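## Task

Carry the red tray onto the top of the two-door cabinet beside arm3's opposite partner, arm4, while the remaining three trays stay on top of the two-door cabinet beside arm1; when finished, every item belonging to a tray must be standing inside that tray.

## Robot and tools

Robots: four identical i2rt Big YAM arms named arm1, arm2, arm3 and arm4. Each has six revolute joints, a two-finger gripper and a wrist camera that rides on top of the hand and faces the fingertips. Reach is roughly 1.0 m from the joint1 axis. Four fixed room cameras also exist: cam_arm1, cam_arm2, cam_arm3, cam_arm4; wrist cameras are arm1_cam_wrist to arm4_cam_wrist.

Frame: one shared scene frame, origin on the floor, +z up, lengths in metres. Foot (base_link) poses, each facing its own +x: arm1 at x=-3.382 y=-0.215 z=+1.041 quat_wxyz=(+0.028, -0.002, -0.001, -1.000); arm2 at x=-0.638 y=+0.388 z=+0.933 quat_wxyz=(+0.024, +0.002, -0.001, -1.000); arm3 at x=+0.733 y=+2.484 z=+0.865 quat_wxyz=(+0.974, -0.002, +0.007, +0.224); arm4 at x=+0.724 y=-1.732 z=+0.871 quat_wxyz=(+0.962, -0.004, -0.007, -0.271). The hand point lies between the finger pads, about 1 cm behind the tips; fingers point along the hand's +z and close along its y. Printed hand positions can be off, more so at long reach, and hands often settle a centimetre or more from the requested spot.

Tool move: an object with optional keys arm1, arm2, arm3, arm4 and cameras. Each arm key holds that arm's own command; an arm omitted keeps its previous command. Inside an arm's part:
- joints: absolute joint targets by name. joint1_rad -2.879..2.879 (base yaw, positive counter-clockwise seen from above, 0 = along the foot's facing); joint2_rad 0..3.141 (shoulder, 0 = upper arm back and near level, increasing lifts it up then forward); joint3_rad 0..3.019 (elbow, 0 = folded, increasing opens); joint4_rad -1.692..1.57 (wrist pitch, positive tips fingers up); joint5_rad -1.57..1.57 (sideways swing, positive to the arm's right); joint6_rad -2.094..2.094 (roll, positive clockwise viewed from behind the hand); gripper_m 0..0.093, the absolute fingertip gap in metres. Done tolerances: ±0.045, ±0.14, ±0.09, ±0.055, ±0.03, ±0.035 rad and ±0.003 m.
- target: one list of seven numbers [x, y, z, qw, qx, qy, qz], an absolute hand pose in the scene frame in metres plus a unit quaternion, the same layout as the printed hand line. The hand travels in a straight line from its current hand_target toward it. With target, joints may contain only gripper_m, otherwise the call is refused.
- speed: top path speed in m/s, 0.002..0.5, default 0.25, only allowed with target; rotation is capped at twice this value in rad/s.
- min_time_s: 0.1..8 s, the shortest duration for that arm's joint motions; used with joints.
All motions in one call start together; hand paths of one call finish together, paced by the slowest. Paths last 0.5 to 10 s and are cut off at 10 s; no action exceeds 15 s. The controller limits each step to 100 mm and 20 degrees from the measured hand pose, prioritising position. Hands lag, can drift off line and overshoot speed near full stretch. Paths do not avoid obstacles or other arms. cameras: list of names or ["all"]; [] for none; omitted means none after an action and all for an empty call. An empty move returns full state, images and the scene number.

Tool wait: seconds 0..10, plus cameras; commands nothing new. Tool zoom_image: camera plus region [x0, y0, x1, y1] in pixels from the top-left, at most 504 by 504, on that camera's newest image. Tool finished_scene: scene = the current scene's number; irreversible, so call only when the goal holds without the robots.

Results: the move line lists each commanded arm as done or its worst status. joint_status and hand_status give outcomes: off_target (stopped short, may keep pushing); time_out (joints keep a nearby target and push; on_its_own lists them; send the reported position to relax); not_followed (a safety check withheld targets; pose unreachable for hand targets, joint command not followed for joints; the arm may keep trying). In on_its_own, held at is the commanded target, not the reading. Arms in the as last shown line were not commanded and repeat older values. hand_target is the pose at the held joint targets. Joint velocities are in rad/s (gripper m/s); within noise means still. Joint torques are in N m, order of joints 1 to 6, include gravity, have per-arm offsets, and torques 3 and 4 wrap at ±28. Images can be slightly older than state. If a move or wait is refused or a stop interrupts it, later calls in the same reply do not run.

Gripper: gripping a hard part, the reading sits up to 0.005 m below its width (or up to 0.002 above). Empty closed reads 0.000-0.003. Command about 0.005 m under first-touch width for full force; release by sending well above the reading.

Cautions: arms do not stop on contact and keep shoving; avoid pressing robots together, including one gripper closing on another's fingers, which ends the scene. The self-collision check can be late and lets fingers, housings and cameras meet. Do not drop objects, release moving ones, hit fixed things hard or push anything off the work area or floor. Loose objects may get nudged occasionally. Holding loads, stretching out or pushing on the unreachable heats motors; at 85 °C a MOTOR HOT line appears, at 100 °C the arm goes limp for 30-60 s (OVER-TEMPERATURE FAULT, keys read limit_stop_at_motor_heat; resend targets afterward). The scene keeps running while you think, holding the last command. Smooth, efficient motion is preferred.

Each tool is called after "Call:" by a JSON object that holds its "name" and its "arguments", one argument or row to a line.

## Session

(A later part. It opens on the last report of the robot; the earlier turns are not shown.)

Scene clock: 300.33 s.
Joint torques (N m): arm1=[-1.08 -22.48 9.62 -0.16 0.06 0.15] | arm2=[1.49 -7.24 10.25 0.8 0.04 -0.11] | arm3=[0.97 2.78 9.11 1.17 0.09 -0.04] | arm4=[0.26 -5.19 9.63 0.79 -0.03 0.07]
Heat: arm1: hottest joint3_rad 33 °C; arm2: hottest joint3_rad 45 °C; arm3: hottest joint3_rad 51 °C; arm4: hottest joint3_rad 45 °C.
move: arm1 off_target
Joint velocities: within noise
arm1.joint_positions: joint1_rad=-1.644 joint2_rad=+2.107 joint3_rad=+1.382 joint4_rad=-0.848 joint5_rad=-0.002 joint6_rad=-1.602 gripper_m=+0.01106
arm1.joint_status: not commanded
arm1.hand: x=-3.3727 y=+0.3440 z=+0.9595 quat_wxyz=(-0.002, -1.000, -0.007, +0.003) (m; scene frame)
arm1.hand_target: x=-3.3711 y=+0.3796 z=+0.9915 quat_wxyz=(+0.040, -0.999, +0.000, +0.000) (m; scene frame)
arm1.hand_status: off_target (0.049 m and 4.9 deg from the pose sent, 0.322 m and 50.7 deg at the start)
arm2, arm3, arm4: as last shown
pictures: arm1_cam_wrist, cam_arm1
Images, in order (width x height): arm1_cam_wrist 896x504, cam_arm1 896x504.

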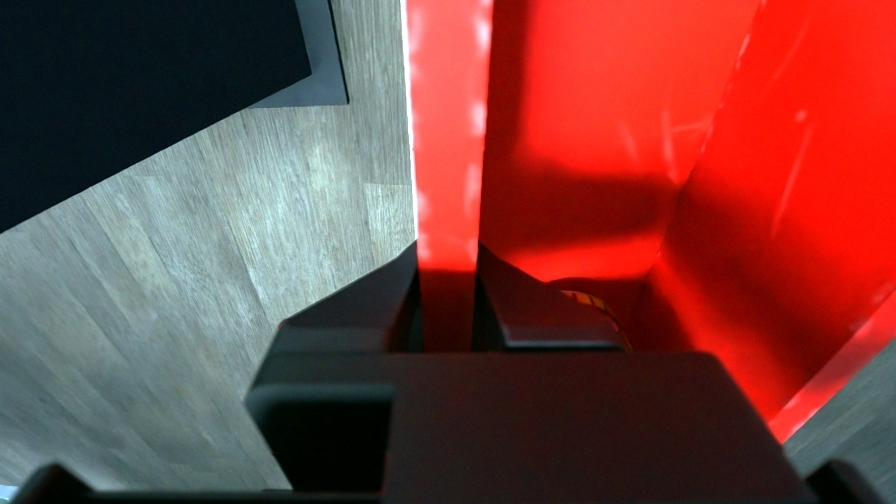

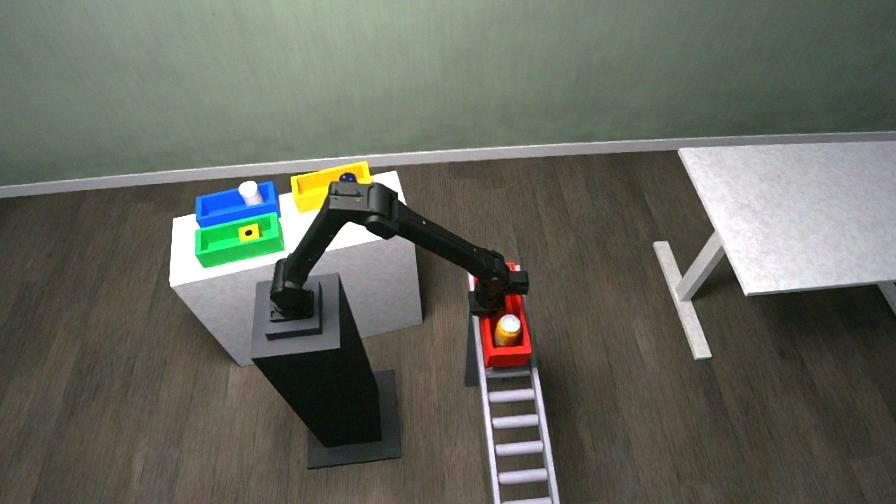

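Call:
{"name": "move", "arguments": {
  "arm1": {"target": [-3.371, 0.386, 0.956, -0.038, 0.9992, 0.0, 0.0], "speed": 0.1},
  "cameras": ["arm1_cam_wrist", "cam_arm1"]
}}

Call:
{"name": "zoom_image", "arguments": {
  "camera": "cam_arm1",
  "region": [455, 255, 555, 395]
}}

Scene clock: 308.33 s.
Joint torques (N m): arm1=[-0.85 -22.83 8.65 0.46 0.13 0.12] | arm2=[1.14 -7.3 10.32 0.77 0.03 -0.1] | arm3=[1.08 2.43 9.11 1.21 0.1 -0.05] | arm4=[-0.38 -5.19 9.5 1.06 0 0.04]
Heat: arm1: hottest joint3_rad 34 °C; arm2: hottest joint3_rad 45 °C; arm3: hottest joint3_rad 52 °C; arm4: hottest joint3_rad 45 °C.
move: arm1 off_target
Joint velocities: within noise
arm1.joint_positions: joint1_rad=-1.644 joint2_rad=+2.172 joint3_rad=+1.398 joint4_rad=-0.810 joint5_rad=-0.004 joint6_rad=-1.598 gripper_m=+0.01106
arm1.joint_status: not commanded
arm1.hand: x=-3.3730 y=+0.3467 z=+0.9288 quat_wxyz=(-0.008, -1.000, -0.005, +0.004) (m; scene frame)
arm1.hand_target: x=-3.3711 y=+0.3838 z=+0.9578 quat_wxyz=(+0.038, -0.999, +0.000, +0.000) (m; scene frame)
arm1.hand_status: off_target (0.048 m and 5.3 deg from the pose sent, 0.042 m and 4.7 deg at the start)
arm2, arm3, arm4: as last shown
pictures: arm1_cam_wrist, cam_arm1
Images, in order (width x height): arm1_cam_wrist 896x504, cam_arm1 896x504.

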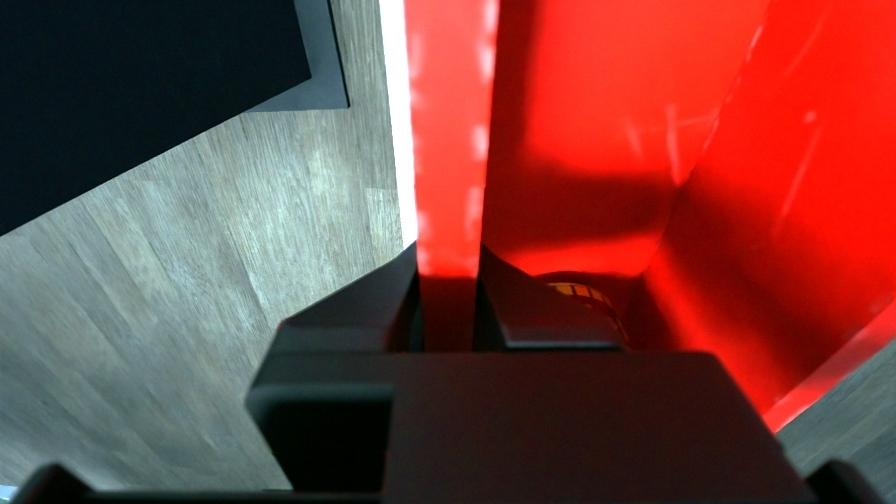

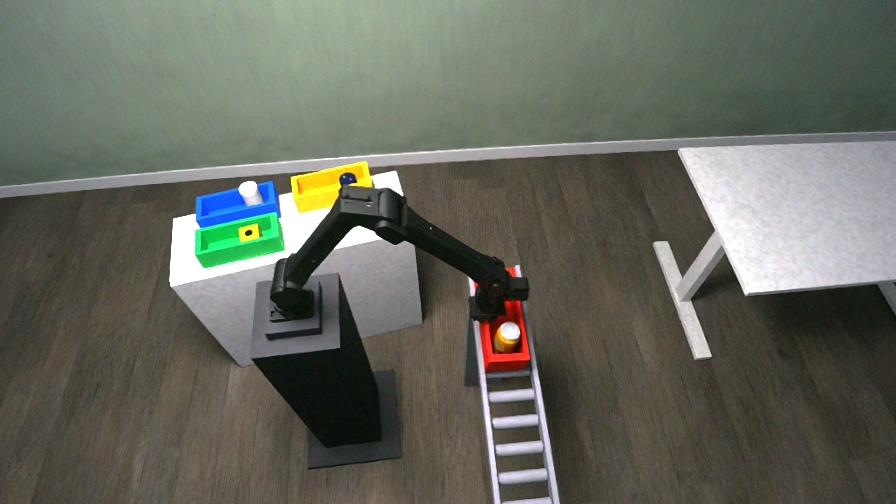

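Scaled by 3.600 from the camera's 896x504 image, which has a finer 1280x720 frame.

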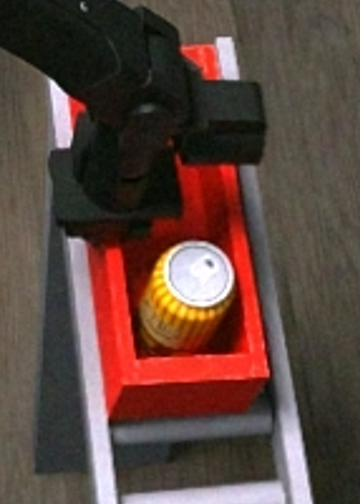

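Call:
{"name": "move", "arguments": {
  "arm1": {"target": [-3.371, 0.3915, 0.940, -0.036, 0.9992, 0.0, 0.0], "speed": 0.06}
}}

Call:
{"name": "move", "arguments": {
  "arm1": {"target": [-3.371, 0.3885, 0.918, -0.030, 0.9992, 0.0, 0.0], "speed": 0.06},
  "cameras": ["arm1_cam_wrist", "cam_arm1"]
}}

Call:
{"name": "zoom_image", "arguments": {
  "camera": "cam_arm1",
  "region": [455, 255, 555, 395]
}}

Scene clock: 313.43 s.
Joint torques (N m): arm1=[-0.79 -21.66 8.8 0.59 0.11 0.14] | arm2=[1.38 -7.41 10.36 0.75 0.06 -0.13] | arm3=[0.85 2.43 9.14 1.21 0.08 -0.05] | arm4=[-0.56 -5.01 9.58 1.09 -0.02 0.09]
Heat: arm1: hottest joint3_rad 34 °C; arm2: hottest joint3_rad 45 °C; arm3: hottest joint3_rad 52 °C; arm4: hottest joint3_rad 45 °C.
move: arm1 off_target
Joint velocities: within noise
arm1.joint_positions: joint1_rad=-1.644 joint2_rad=+2.198 joint3_rad=+1.420 joint4_rad=-0.800 joint5_rad=-0.003 joint6_rad=-1.598 gripper_m=+0.01106
arm1.joint_status: not commanded
arm1.hand: x=-3.3728 y=+0.3541 z=+0.9204 quat_wxyz=(-0.005, -1.000, -0.005, +0.004) (m; scene frame)
arm1.hand_target: x=-3.3710 y=+0.3896 z=+0.9419 quat_wxyz=(+0.036, -0.999, +0.000, +0.000) (m; scene frame)
arm1.hand_status: off_target (0.042 m and 4.8 deg from the pose sent, 0.046 m and 5.1 deg at the start)
arm2, arm3, arm4: as last shown
pictures: none

Scene clock: 314.43 s.
Joint torques (N m): arm1=[-0.91 -19.31 8.31 0.85 0.14 0.12] | arm2=[1.26 -7.3 10.39 0.75 0.05 -0.09] | arm3=[0.97 2.26 9.16 1.16 0.09 -0.07] | arm4=[-0.26 -4.66 9.42 1.09 0.01 0.07]
Heat: arm1: hottest joint3_rad 34 °C; arm2: hottest joint3_rad 45 °C; arm3: hottest joint3_rad 52 °C; arm4: hottest joint3_rad 45 °C.
move: arm1 off_target
Joint velocities: within noise
arm1.joint_positions: joint1_rad=-1.644 joint2_rad=+2.210 joint3_rad=+1.428 joint4_rad=-0.779 joint5_rad=-0.003 joint6_rad=-1.596 gripper_m=+0.01106
arm1.joint_status: not commanded
arm1.hand: x=-3.3727 y=+0.3607 z=+0.9161 quat_wxyz=(+0.004, -1.000, -0.004, +0.003) (m; scene frame)
arm1.hand_target: x=-3.3710 y=+0.3872 z=+0.9191 quat_wxyz=(+0.030, -1.000, +0.000, +0.000) (m; scene frame)
arm1.hand_status: off_target (0.028 m and 3.1 deg from the pose sent, 0.035 m and 4.1 deg at the start)
arm2, arm3, arm4: as last shown
pictures: arm1_cam_wrist, cam_arm1
Images, in order (width x height): arm1_cam_wrist 896x504, cam_arm1 896x504.

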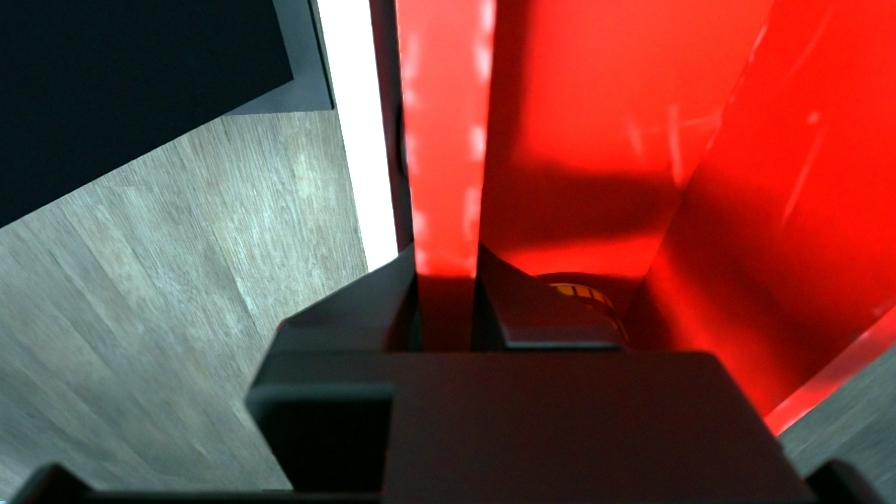

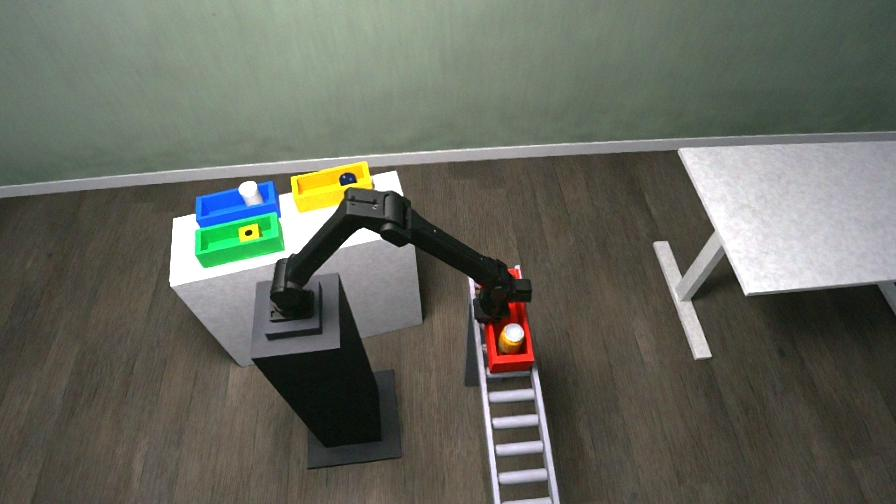

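Scaled by 3.600 from the camera's 896x504 image, which has a finer 1280x720 frame.

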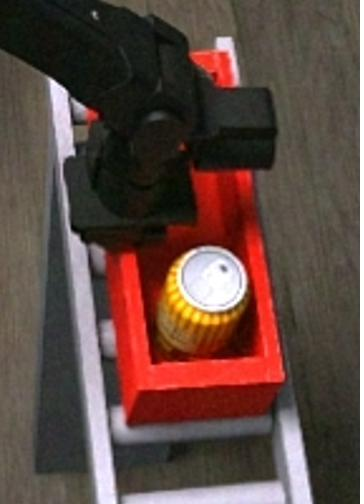

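Call:
{"name": "move", "arguments": {
  "arm1": {"target": [-3.371, 0.3830, 0.940, -0.034, 0.9992, 0.0, 0.0], "speed": 0.06}
}}

Call:
{"name": "move", "arguments": {
  "arm1": {"target": [-3.371, 0.3790, 0.912, -0.030, 0.9992, 0.0, 0.0], "speed": 0.06},
  "cameras": ["arm1_cam_wrist", "cam_arm1"]
}}

Call:
{"name": "zoom_image", "arguments": {
  "camera": "cam_arm1",
  "region": [455, 255, 555, 395]
}}

Scene clock: 320.70 s.
Joint torques (N m): arm1=[-1.08 -23.88 6.35 0.21 0.12 0.13] | arm2=[1.55 -7.12 10.36 0.73 0.05 -0.1] | arm3=[1.03 2.67 9.11 1.17 0.08 -0.04] | arm4=[-0.32 -4.48 9.47 1.09 -0.01 0.1]
Heat: arm1: hottest joint3_rad 34 °C; arm2: hottest joint3_rad 45 °C; arm3: hottest joint3_rad 52 °C; arm4: hottest joint3_rad 45 °C.
move: arm1 off_target
Joint velocities: within noise
arm1.joint_positions: joint1_rad=-1.644 joint2_rad=+2.209 joint3_rad=+1.428 joint4_rad=-0.779 joint5_rad=-0.003 joint6_rad=-1.596 gripper_m=+0.01106
arm1.joint_status: not commanded
arm1.hand: x=-3.3727 y=+0.3609 z=+0.9168 quat_wxyz=(+0.004, -1.000, -0.004, +0.003) (m; scene frame)
arm1.hand_target: x=-3.3710 y=+0.3822 z=+0.9403 quat_wxyz=(+0.034, -0.999, +0.000, +0.000) (m; scene frame)
arm1.hand_status: off_target (0.032 m and 3.5 deg from the pose sent, 0.033 m and 3.5 deg at the start)
arm2, arm3, arm4: as last shown
pictures: none

Scene clock: 321.77 s.
Joint torques (N m): arm1=[-0.85 -20.01 5.96 0.84 0.13 0.11] | arm2=[1.55 -7.24 10.32 0.76 0.05 -0.11] | arm3=[1.26 2.49 9.13 1.16 0.09 -0.05] | arm4=[-0.56 -5.19 9.65 1.03 -0.04 0.11]
Heat: arm1: hottest joint3_rad 34 °C; arm2: hottest joint3_rad 45 °C; arm3: hottest joint3_rad 52 °C; arm4: hottest joint3_rad 45 °C.
move: arm1 off_target
Joint velocities: within noise
arm1.joint_positions: joint1_rad=-1.644 joint2_rad=+2.214 joint3_rad=+1.428 joint4_rad=-0.749 joint5_rad=-0.003 joint6_rad=-1.596 gripper_m=+0.01106
arm1.joint_status: not commanded
arm1.hand: x=-3.3726 y=+0.3671 z=+0.9142 quat_wxyz=(+0.017, -1.000, -0.004, +0.003) (m; scene frame)
arm1.hand_target: x=-3.3710 y=+0.3786 z=+0.9122 quat_wxyz=(+0.030, -1.000, +0.000, +0.000) (m; scene frame)
arm1.hand_status: off_target (0.012 m and 1.6 deg from the pose sent, 0.019 m and 3.0 deg at the start)
arm2, arm4: as last shown
arm3.joint_positions: joint1_rad=-0.423 joint2_rad=+0.637 joint3_rad=+1.333 joint4_rad=-1.526 joint5_rad=+0.222 joint6_rad=+0.654 gripper_m=+0.09396
arm3.joint_status: not commanded
arm3.hand: x=+0.9557 y=+2.4547 z=+1.3375 quat_wxyz=(-0.369, -0.322, -0.872, -0.018) (m; scene frame)
arm3.hand_target: x=+0.9552 y=+2.4547 z=+1.3503 quat_wxyz=(-0.382, -0.321, -0.866, -0.024) (m; scene frame)
arm3.hand_status: not commanded
pictures: arm1_cam_wrist, cam_arm1
Images, in order (width x height): arm1_cam_wrist 896x504, cam_arm1 896x504.

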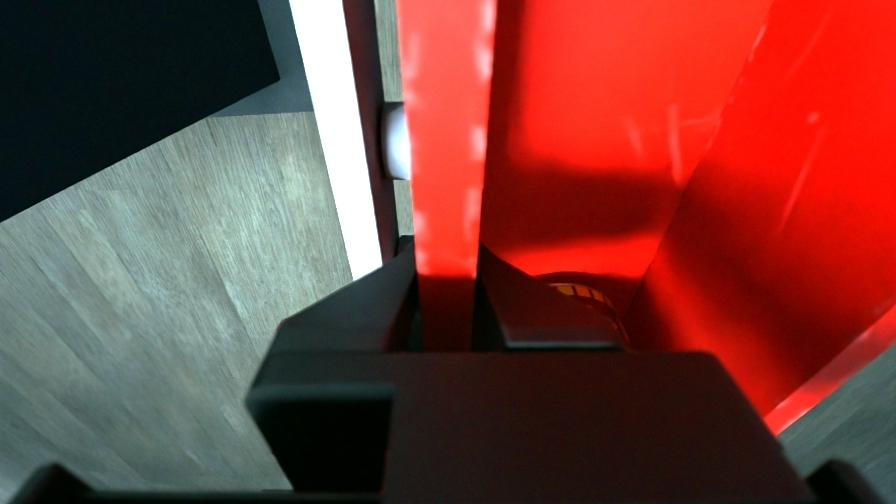

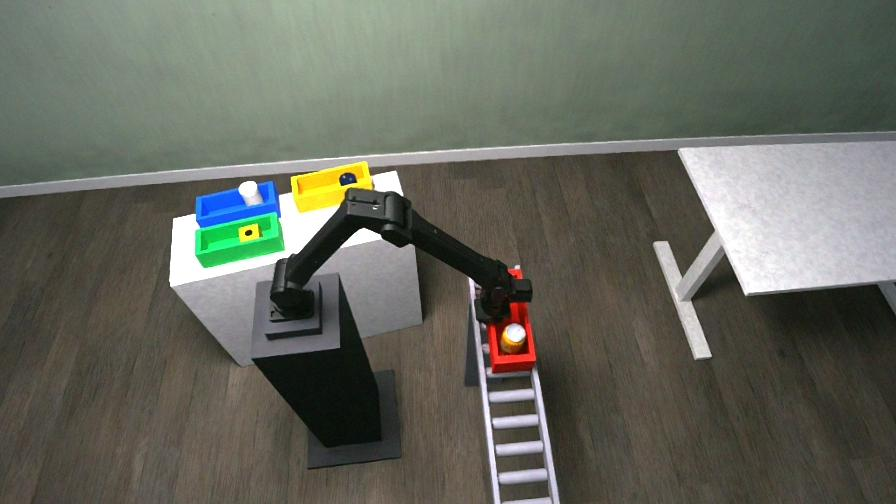

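Scaled by 3.600 from the camera's 896x504 image, which has a finer 1280x720 frame.

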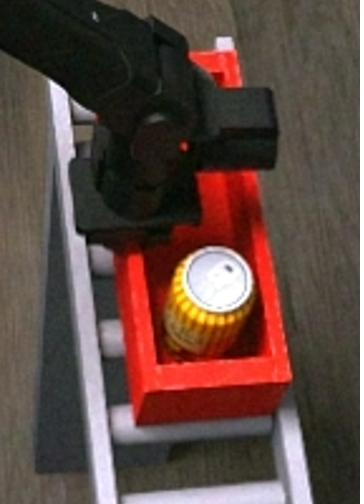

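Call:
{"name": "move", "arguments": {
  "arm1": {"target": [-3.371, 0.3720, 0.985, -0.042, 0.9992, 0.0, 0.0], "speed": 0.1}
}}

Call:
{"name": "move", "arguments": {
  "arm1": {"target": [-3.371, 0.3850, 0.955, -0.038, 0.9992, 0.0, 0.0], "speed": 0.08},
  "cameras": ["arm1_cam_wrist", "cam_arm1"]
}}

Call:
{"name": "zoom_image", "arguments": {
  "camera": "cam_arm1",
  "region": [455, 255, 555, 395]
}}

Scene clock: 327.97 s.
Joint torques (N m): arm1=[-0.79 -25.93 5.78 0.01 0.11 0.11] | arm2=[1.49 -7.47 10.37 0.83 0.06 -0.1] | arm3=[1.2 2.2 9.14 1.17 0.08 -0.06] | arm4=[-0.15 -4.66 9.54 1.02 0.04 0.11]
Heat: arm1: hottest joint3_rad 34 °C; arm2: hottest joint3_rad 45 °C; arm3: hottest joint3_rad 52 °C; arm4: hottest joint3_rad 45 °C.
move: arm1 off_target
Joint velocities: within noise
arm1.joint_positions: joint1_rad=-1.644 joint2_rad=+2.130 joint3_rad=+1.392 joint4_rad=-0.817 joint5_rad=-0.003 joint6_rad=-1.596 gripper_m=+0.01106
arm1.joint_status: not commanded
arm1.hand: x=-3.3728 y=+0.3520 z=+0.9501 quat_wxyz=(+0.007, -1.000, -0.004, +0.004) (m; scene frame)
arm1.hand_target: x=-3.3711 y=+0.3711 z=+0.9847 quat_wxyz=(+0.042, -0.999, +0.000, +0.000) (m; scene frame)
arm1.hand_status: off_target (0.040 m and 4.0 deg from the pose sent, 0.071 m and 2.9 deg at the start)
arm2.joint_positions: joint1_rad=+0.690 joint2_rad=+1.193 joint3_rad=+1.498 joint4_rad=-1.338 joint5_rad=-0.003 joint6_rad=+0.016 gripper_m=+0.09396
arm2.joint_status: not commanded
arm2.hand: x=-0.9621 y=+0.0949 z=+1.3418 quat_wxyz=(-0.101, -0.902, -0.341, +0.246) (m; scene frame)
arm2.hand_target: x=-0.9591 y=+0.0924 z=+1.3381 quat_wxyz=(-0.096, -0.900, -0.353, +0.239) (m; scene frame)
arm2.hand_status: not commanded
arm3: as last shown
arm4.joint_positions: joint1_rad=+1.191 joint2_rad=+1.093 joint3_rad=+1.404 joint4_rad=-1.492 joint5_rad=-0.002 joint6_rad=-0.015 gripper_m=+0.09396
arm4.joint_status: not commanded
arm4.hand: x=+1.0128 y=-1.5083 z=+1.2569 quat_wxyz=(-0.187, +0.318, -0.928, -0.053) (m; scene frame)
arm4.hand_target: x=+1.0104 y=-1.5063 z=+1.2520 quat_wxyz=(-0.178, +0.316, -0.931, -0.052) (m; scene frame)
arm4.hand_status: not commanded
pictures: none

Scene clock: 329.23 s.
Joint torques (N m): arm1=[-1.08 -23 8.51 0.42 0.11 0.12] | arm2=[1.2 -7.18 10.3 0.73 0.06 -0.11] | arm3=[1.26 2.67 9.14 1.16 0.08 -0.05] | arm4=[-0.15 -4.72 9.51 0.81 -0.01 0.05]
Heat: arm1: hottest joint3_rad 34 °C; arm2: hottest joint3_rad 45 °C; arm3: hottest joint3_rad 52 °C; arm4: hottest joint3_rad 45 °C.
move: arm1 off_target
Joint velocities: within noise
arm1.joint_positions: joint1_rad=-1.644 joint2_rad=+2.173 joint3_rad=+1.397 joint4_rad=-0.806 joint5_rad=-0.003 joint6_rad=-1.596 gripper_m=+0.01106
arm1.joint_status: not commanded
arm1.hand: x=-3.3730 y=+0.3468 z=+0.9276 quat_wxyz=(-0.007, -1.000, -0.004, +0.004) (m; scene frame)
arm1.hand_target: x=-3.3711 y=+0.3828 z=+0.9565 quat_wxyz=(+0.038, -0.999, +0.000, +0.000) (m; scene frame)
arm1.hand_status: off_target (0.047 m and 5.2 deg from the pose sent, 0.033 m and 3.6 deg at the start)
arm2, arm3, arm4: as last shown
pictures: arm1_cam_wrist, cam_arm1
Images, in order (width x height): arm1_cam_wrist 896x504, cam_arm1 896x504.

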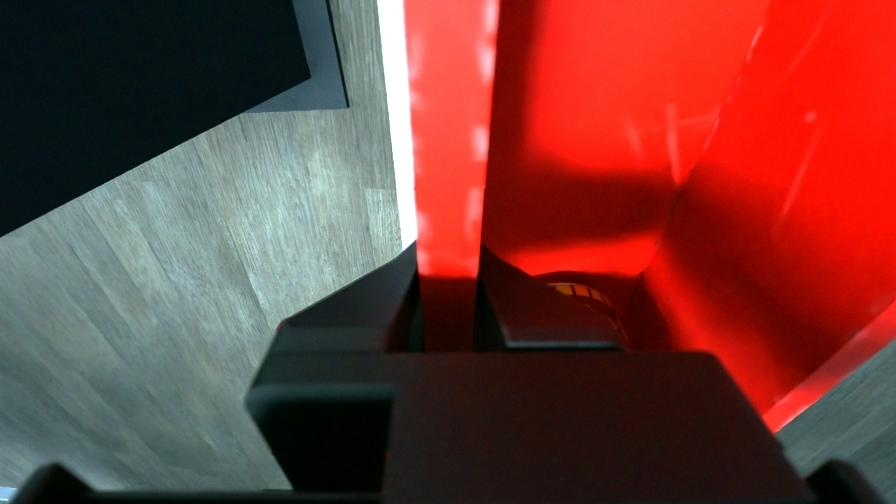

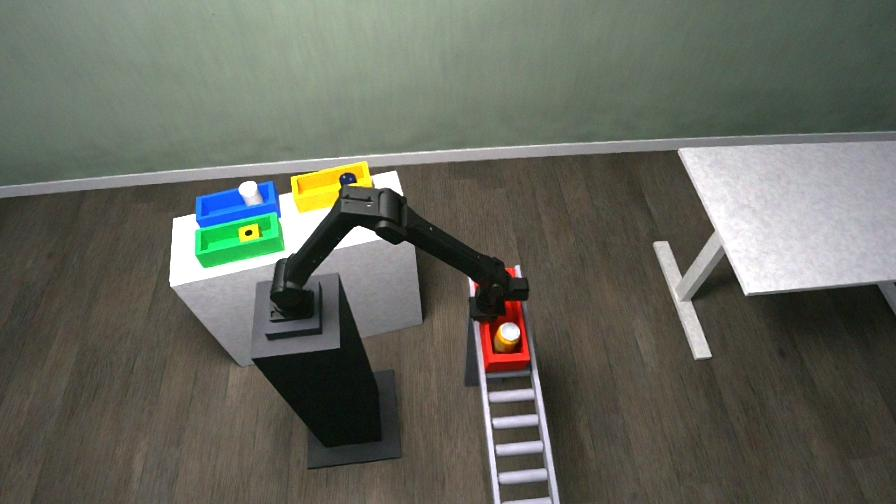

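Scaled by 3.600 from the camera's 896x504 image, which has a finer 1280x720 frame.

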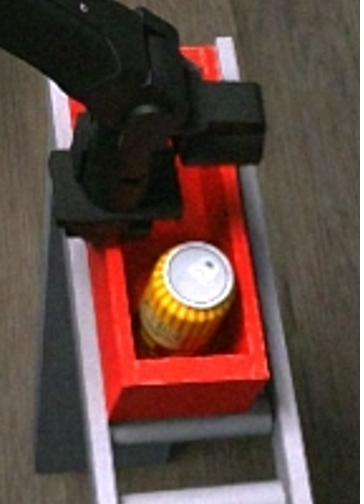

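Call:
{"name": "move", "arguments": {
  "arm1": {"target": [-3.371, 0.3790, 0.924, -0.036, 0.9992, 0.0, 0.0], "speed": 0.05},
  "cameras": ["arm1_cam_wrist", "cam_arm1"]
}}

Call:
{"name": "zoom_image", "arguments": {
  "camera": "cam_arm1",
  "region": [455, 255, 555, 395]
}}

Scene clock: 339.87 s.
Joint torques (N m): arm1=[-0.79 -20.66 7.17 0.73 0.09 0.13] | arm2=[1.32 -7.3 10.36 0.73 0.04 -0.1] | arm3=[1.14 2.55 9.17 1.21 0.08 -0.06] | arm4=[0.21 -4.54 9.57 0.91 -0.02 0.08]
Heat: arm1: hottest joint3_rad 36 °C; arm2: hottest joint3_rad 45 °C; arm3: hottest joint3_rad 52 °C; arm4: hottest joint3_rad 45 °C.
move: arm1 off_target
Joint velocities: within noise
arm1.joint_positions: joint1_rad=-1.644 joint2_rad=+2.195 joint3_rad=+1.397 joint4_rad=-0.752 joint5_rad=-0.002 joint6_rad=-1.596 gripper_m=+0.01106
arm1.joint_status: not commanded
arm1.hand: x=-3.3727 y=+0.3548 z=+0.9160 quat_wxyz=(+0.009, -1.000, -0.004, +0.003) (m; scene frame)
arm1.hand_target: x=-3.3710 y=+0.3781 z=+0.9247 quat_wxyz=(+0.036, -0.999, +0.000, +0.000) (m; scene frame)
arm1.hand_status: off_target (0.026 m and 3.1 deg from the pose sent, 0.032 m and 5.0 deg at the start)
arm2, arm3, arm4: as last shown
pictures: arm1_cam_wrist, cam_arm1
Images, in order (width x height): arm1_cam_wrist 896x504, cam_arm1 896x504.

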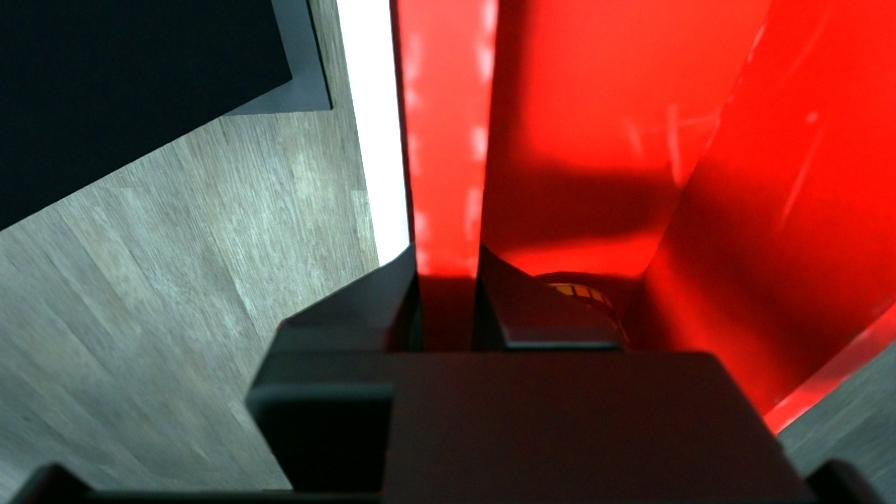

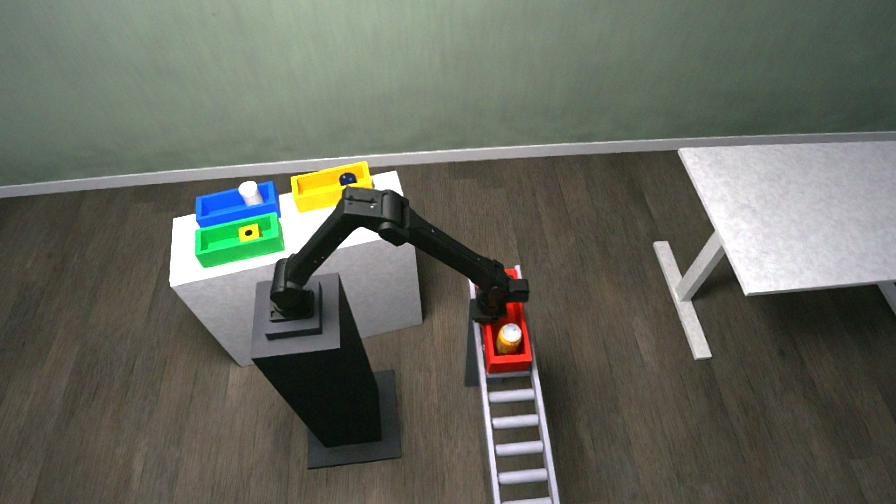

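Scaled by 3.600 from the camera's 896x504 image, which has a finer 1280x720 frame.

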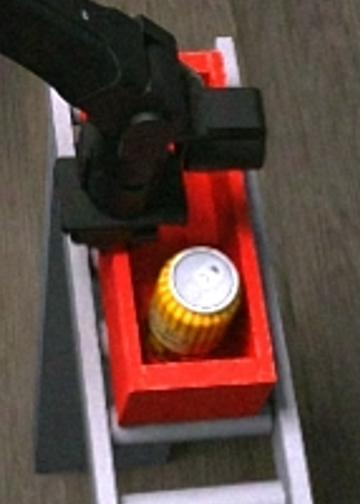

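Call:
{"name": "move", "arguments": {
  "arm1": {"target": [-3.371, 0.3730, 0.908, -0.030, 0.9992, 0.0, 0.0], "speed": 0.05},
  "cameras": ["cam_arm1"]
}}

Call:
{"name": "zoom_image", "arguments": {
  "camera": "cam_arm1",
  "region": [455, 255, 555, 395]
}}

Scene clock: 346.87 s.
Joint torques (N m): arm1=[-0.97 -19.14 6.43 1.01 0.1 0.12] | arm2=[1.26 -7.47 10.32 0.76 0.04 -0.1] | arm3=[1.2 2.49 9.16 1.17 0.07 -0.07] | arm4=[-0.03 -5.19 9.46 0.87 0.02 0.04]
Heat: arm1: hottest joint3_rad 36 °C; arm2: hottest joint3_rad 45 °C; arm3: hottest joint3_rad 52 °C; arm4: hottest joint3_rad 45 °C.
move: arm1 off_target
Joint velocities: within noise
arm1.joint_positions: joint1_rad=-1.644 joint2_rad=+2.201 joint3_rad=+1.397 joint4_rad=-0.732 joint5_rad=-0.002 joint6_rad=-1.596 gripper_m=+0.01106
arm1.joint_status: not commanded
arm1.hand: x=-3.3726 y=+0.3582 z=+0.9130 quat_wxyz=(+0.016, -1.000, -0.004, +0.003) (m; scene frame)
arm1.hand_target: x=-3.3710 y=+0.3724 z=+0.9083 quat_wxyz=(+0.030, -1.000, +0.000, +0.000) (m; scene frame)
arm1.hand_status: off_target (0.016 m and 1.7 deg from the pose sent, 0.020 m and 2.4 deg at the start)
arm2, arm3, arm4: as last shown
pictures: cam_arm1
Images, in order (width x height): cam_arm1 896x504.

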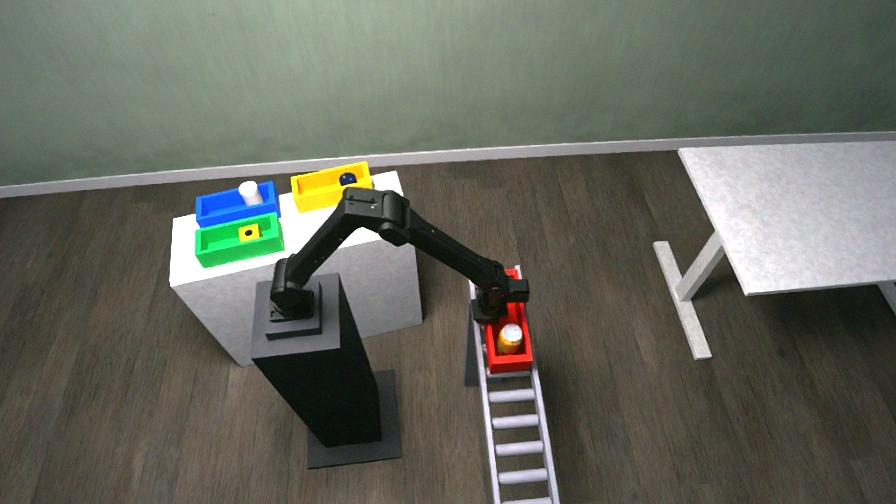

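Scaled by 3.600 from the camera's 896x504 image, which has a finer 1280x720 frame.

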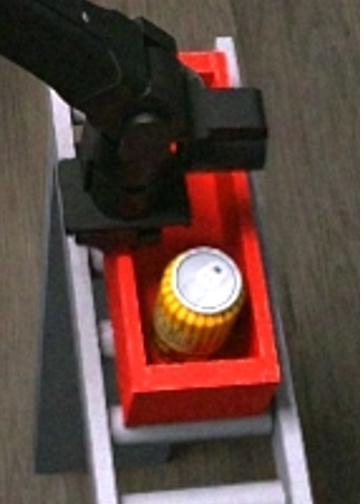

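Call:
{"name": "zoom_image", "arguments": {
  "camera": "cam_arm1",
  "region": [475, 335, 545, 405]
}}

Scaled by 7.200 from the camera's 896x504 image, which has a finer 1280x720 frame.

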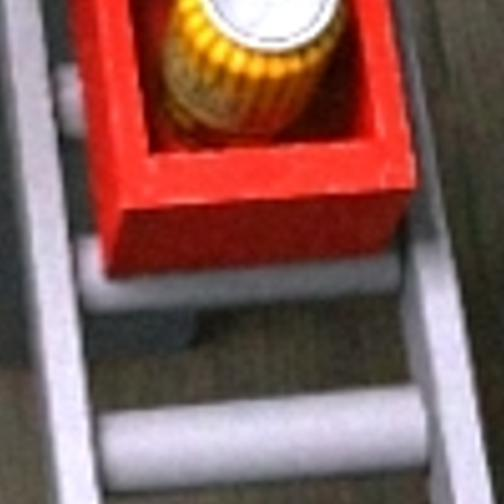

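Call:
{"name": "move", "arguments": {
  "arm1": {"joints": {"gripper_m": 0.045}}
}}

Call:
{"name": "move", "arguments": {
  "arm1": {"target": [-3.371, 0.3690, 1.06, -0.024, 0.9995, 0.0, 0.0], "speed": 0.35},
  "cameras": ["cam_arm1", "cam_arm2"]
}}

Call:
{"name": "zoom_image", "arguments": {
  "camera": "cam_arm1",
  "region": [440, 300, 600, 504]
}}

Scene clock: 356.40 s.
Joint torques (N m): arm1=[-0.97 -19.49 6.56 0.42 0 0.11] | arm2=[1.26 -7.06 10.26 0.77 0.05 -0.11] | arm3=[0.97 2.49 9.09 1.22 0.09 -0.07] | arm4=[-0.5 -5.66 9.52 0.9 -0.02 0.09]
Heat: arm1: hottest joint3_rad 36 °C; arm2: hottest joint3_rad 45 °C; arm3: hottest joint3_rad 52 °C; arm4: hottest joint3_rad 45 °C.
move: arm1 done
Joint velocities: within noise
arm1.joint_positions: joint1_rad=-1.644 joint2_rad=+2.204 joint3_rad=+1.397 joint4_rad=-0.719 joint5_rad=+0.000 joint6_rad=-1.595 gripper_m=+0.04478
arm1.joint_status: all done
arm1.hand: x=-3.3722 y=+0.3606 z=+0.9110 quat_wxyz=(+0.021, -1.000, -0.003, +0.002) (m; scene frame)
arm1.hand_target: x=-3.3710 y=+0.3724 z=+0.9083 quat_wxyz=(+0.030, -1.000, +0.000, +0.000) (m; scene frame)
arm1.hand_status: not commanded
arm2, arm3, arm4: as last shown
pictures: none

Scene clock: 357.80 s.
Joint torques (N m): arm1=[-1.08 -18.84 8.03 -0.35 -0.22 0.1] | arm2=[1.44 -7.41 10.33 0.73 0.05 -0.11] | arm3=[1.08 2.55 9.11 1.17 0.07 -0.06] | arm4=[0.32 -5.01 9.7 0.94 0.04 0.05]
Heat: arm1: hottest joint3_rad 36 °C; arm2: hottest joint3_rad 45 °C; arm3: hottest joint3_rad 52 °C; arm4: hottest joint3_rad 45 °C.
move: arm1 done
Joint velocities: within noise
arm1.joint_positions: joint1_rad=-1.645 joint2_rad=+1.967 joint3_rad=+1.455 joint4_rad=-1.015 joint5_rad=+0.006 joint6_rad=-1.594 gripper_m=+0.04489
arm1.joint_status: not commanded
arm1.hand: x=-3.3702 y=+0.3599 z=+1.0584 quat_wxyz=(+0.021, -1.000, -0.002, -0.001) (m; scene frame)
arm1.hand_target: x=-3.3711 y=+0.3688 z=+1.0601 quat_wxyz=(+0.024, -1.000, +0.000, +0.000) (m; scene frame)
arm1.hand_status: done (0.009 m and 0.5 deg from the pose sent, 0.149 m and 0.5 deg at the start; pose on its path clipped on 1 of 42 steps)
arm2, arm3, arm4: as last shown
pictures: cam_arm1, cam_arm2
Images, in order (width x height): cam_arm1 896x504, cam_arm2 896x504.

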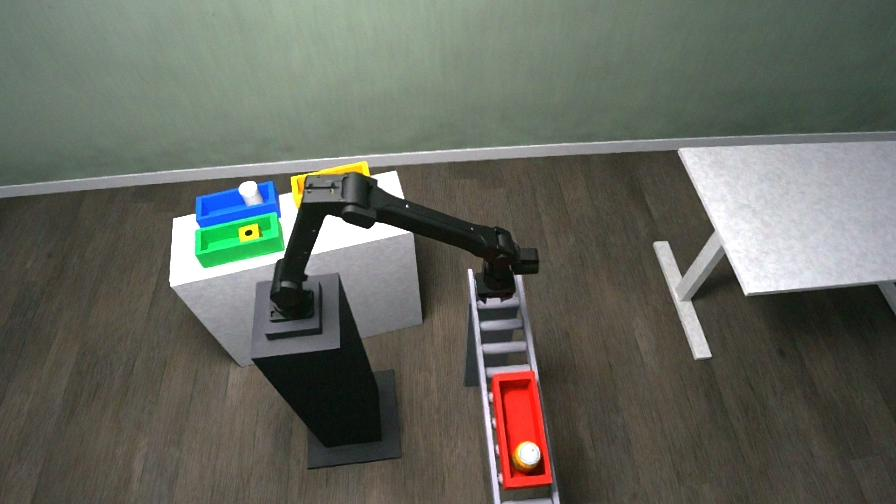

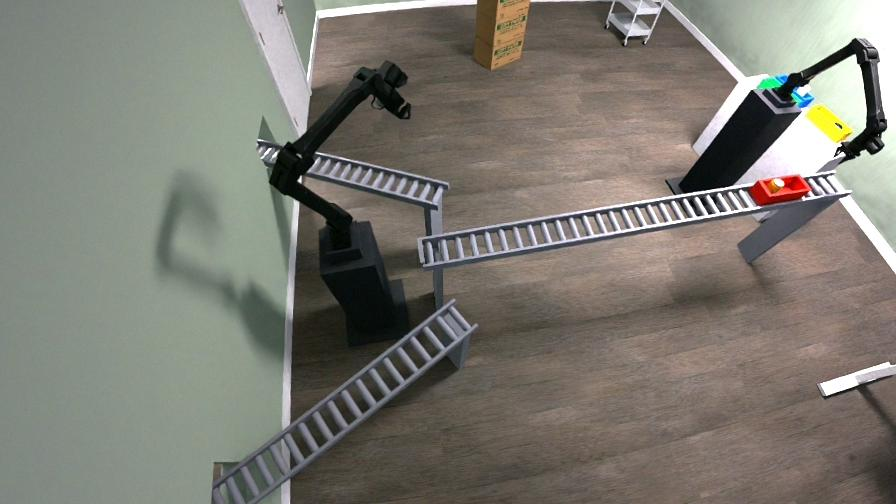

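Scaled by 2.471 from the camera's 896x504 image, which has a finer 1280x720 frame.

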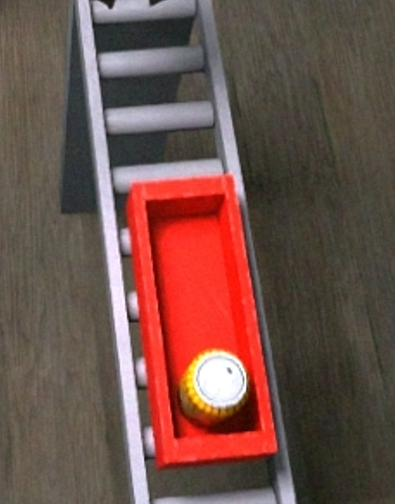

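Call:
{"name": "move", "arguments": {
  "arm1": {"joints": {"joint1_rad": -0.9, "joint2_rad": 0.6, "joint3_rad": 1.35, "joint4_rad": -1.2, "joint5_rad": 0.0, "joint6_rad": 0.0}, "min_time_s": 3.0},
  "arm2": {"target": [-1.1515, 0.4300, 0.905, -0.0015, 1.0, 0.0, -0.0175], "speed": 0.25},
  "cameras": ["arm2_cam_wrist", "cam_arm2"]
}}

Call:
{"name": "zoom_image", "arguments": {
  "camera": "arm2_cam_wrist",
  "region": [250, 0, 610, 300]
}}

Scene clock: 384.63 s.
Joint torques (N m): arm1=[-0.09 2.26 6.16 1.47 -0.13 0.18] | arm2=[0.62 -13.8 9.95 0.69 0 0.1] | arm3=[1.03 2.32 9.1 1.2 0.08 -0.06] | arm4=[-0.21 -4.89 9.54 0.94 -0.01 0.12]
Heat: arm1: hottest joint3_rad 35 °C; arm2: hottest joint3_rad 46 °C; arm3: hottest joint3_rad 52 °C; arm4: hottest joint3_rad 45 °C.
move: arm1 done; arm2 off_target
Joint velocities: within noise
arm1.joint_positions: joint1_rad=-0.911 joint2_rad=+0.594 joint3_rad=+1.353 joint4_rad=-1.192 joint5_rad=+0.002 joint6_rad=-0.012 gripper_m=+0.04489
arm1.joint_status: all done
arm1.hand: x=-3.5421 y=-0.0257 z=+1.5986 quat_wxyz=(+0.225, -0.768, +0.346, +0.490) (m; scene frame)
arm1.hand_target: x=-3.5459 y=-0.0260 z=+1.5939 quat_wxyz=(+0.216, -0.772, +0.348, +0.486) (m; scene frame)
arm1.hand_status: not commanded
arm2.joint_positions: joint1_rad=-0.127 joint2_rad=+1.890 joint3_rad=+1.183 joint4_rad=-0.851 joint5_rad=+0.001 joint6_rad=-0.086 gripper_m=+0.09396
arm2.joint_status: not commanded
arm2.hand: x=-1.1349 y=+0.4275 z=+0.9036 quat_wxyz=(-0.001, -1.000, -0.004, +0.005) (m; scene frame)
arm2.hand_target: x=-1.1510 y=+0.4299 z=+0.9053 quat_wxyz=(+0.002, -1.000, +0.000, +0.017) (m; scene frame)
arm2.hand_status: off_target (0.017 m and 1.5 deg from the pose sent, 0.582 m and 50.1 deg at the start)
arm3, arm4: as last shown
pictures: arm2_cam_wrist, cam_arm2
Images, in order (width x height): arm2_cam_wrist 896x504, cam_arm2 896x504.

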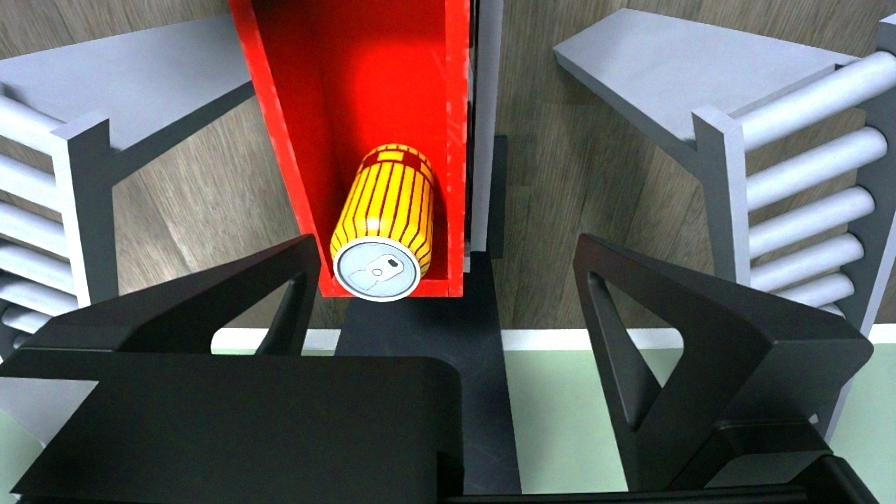

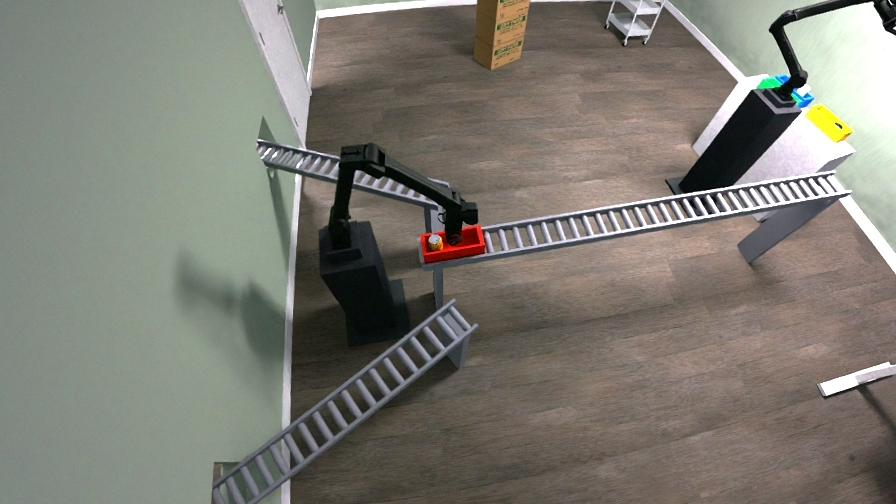

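Scaled by 1.400 from the camera's 896x504 image, which has a finer 1280x720 frame.

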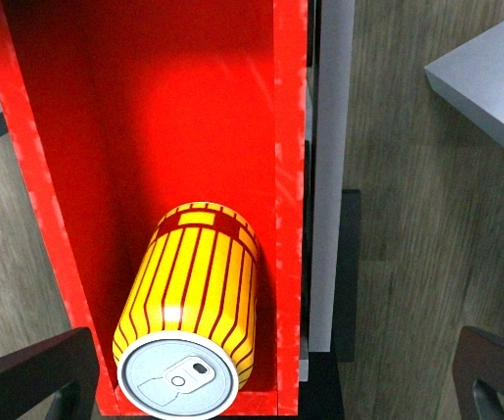

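Call:
{"name": "move", "arguments": {
  "arm2": {"target": [-1.146, 0.4350, 0.800, -0.0015, 1.0, 0.0, -0.0175], "speed": 0.15},
  "cameras": ["arm2_cam_wrist"]
}}

Scene clock: 393.17 s.
Joint torques (N m): arm1=[-0.21 2.14 6.23 1.51 -0.11 0.17] | arm2=[-0.32 -14.8 6 0.92 0 -0.03] | arm3=[1.2 2.32 9.11 1.2 0.08 -0.04] | arm4=[0.09 -4.42 9.57 0.94 0.02 0.11]
Heat: arm1: hottest joint3_rad 35 °C; arm2: hottest joint3_rad 46 °C; arm3: hottest joint3_rad 52 °C; arm4: hottest joint3_rad 46 °C.
move: arm2 done
Joint velocities: within noise
arm1, arm4: as last shown
arm1.joint_positions: joint1_rad=-0.911 joint2_rad=+0.594 joint3_rad=+1.353 joint4_rad=-1.192 joint5_rad=+0.002 joint6_rad=-0.011 gripper_m=+0.04489
arm2.joint_positions: joint1_rad=-0.130 joint2_rad=+2.085 joint3_rad=+1.169 joint4_rad=-0.617 joint5_rad=+0.001 joint6_rad=-0.086 gripper_m=+0.09396
arm2.joint_status: not commanded
arm2.hand: x=-1.1448 y=+0.4298 z=+0.8069 quat_wxyz=(+0.001, -1.000, -0.002, +0.017) (m; scene frame)
arm2.hand_target: x=-1.1459 y=+0.4350 z=+0.8001 quat_wxyz=(+0.002, -1.000, +0.000, +0.018) (m; scene frame)
arm2.hand_status: done (0.009 m and 0.3 deg from the pose sent, 0.104 m and 1.5 deg at the start)
arm3.joint_positions: joint1_rad=-0.423 joint2_rad=+0.637 joint3_rad=+1.333 joint4_rad=-1.526 joint5_rad=+0.222 joint6_rad=+0.654 gripper_m=+0.09396
arm3.joint_status: not commanded
arm3.hand: x=+0.9557 y=+2.4547 z=+1.3375 quat_wxyz=(-0.369, -0.322, -0.872, -0.018) (m; scene frame)
arm3.hand_target: x=+0.9552 y=+2.4547 z=+1.3503 quat_wxyz=(-0.382, -0.321, -0.866, -0.024) (m; scene frame)
arm3.hand_status: not commanded
pictures: arm2_cam_wrist
Images, in order (width x height): arm2_cam_wrist 896x504.

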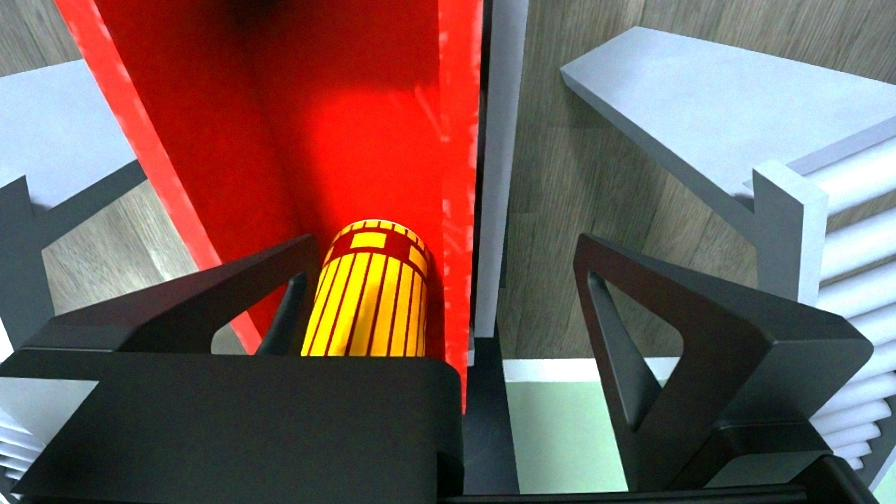

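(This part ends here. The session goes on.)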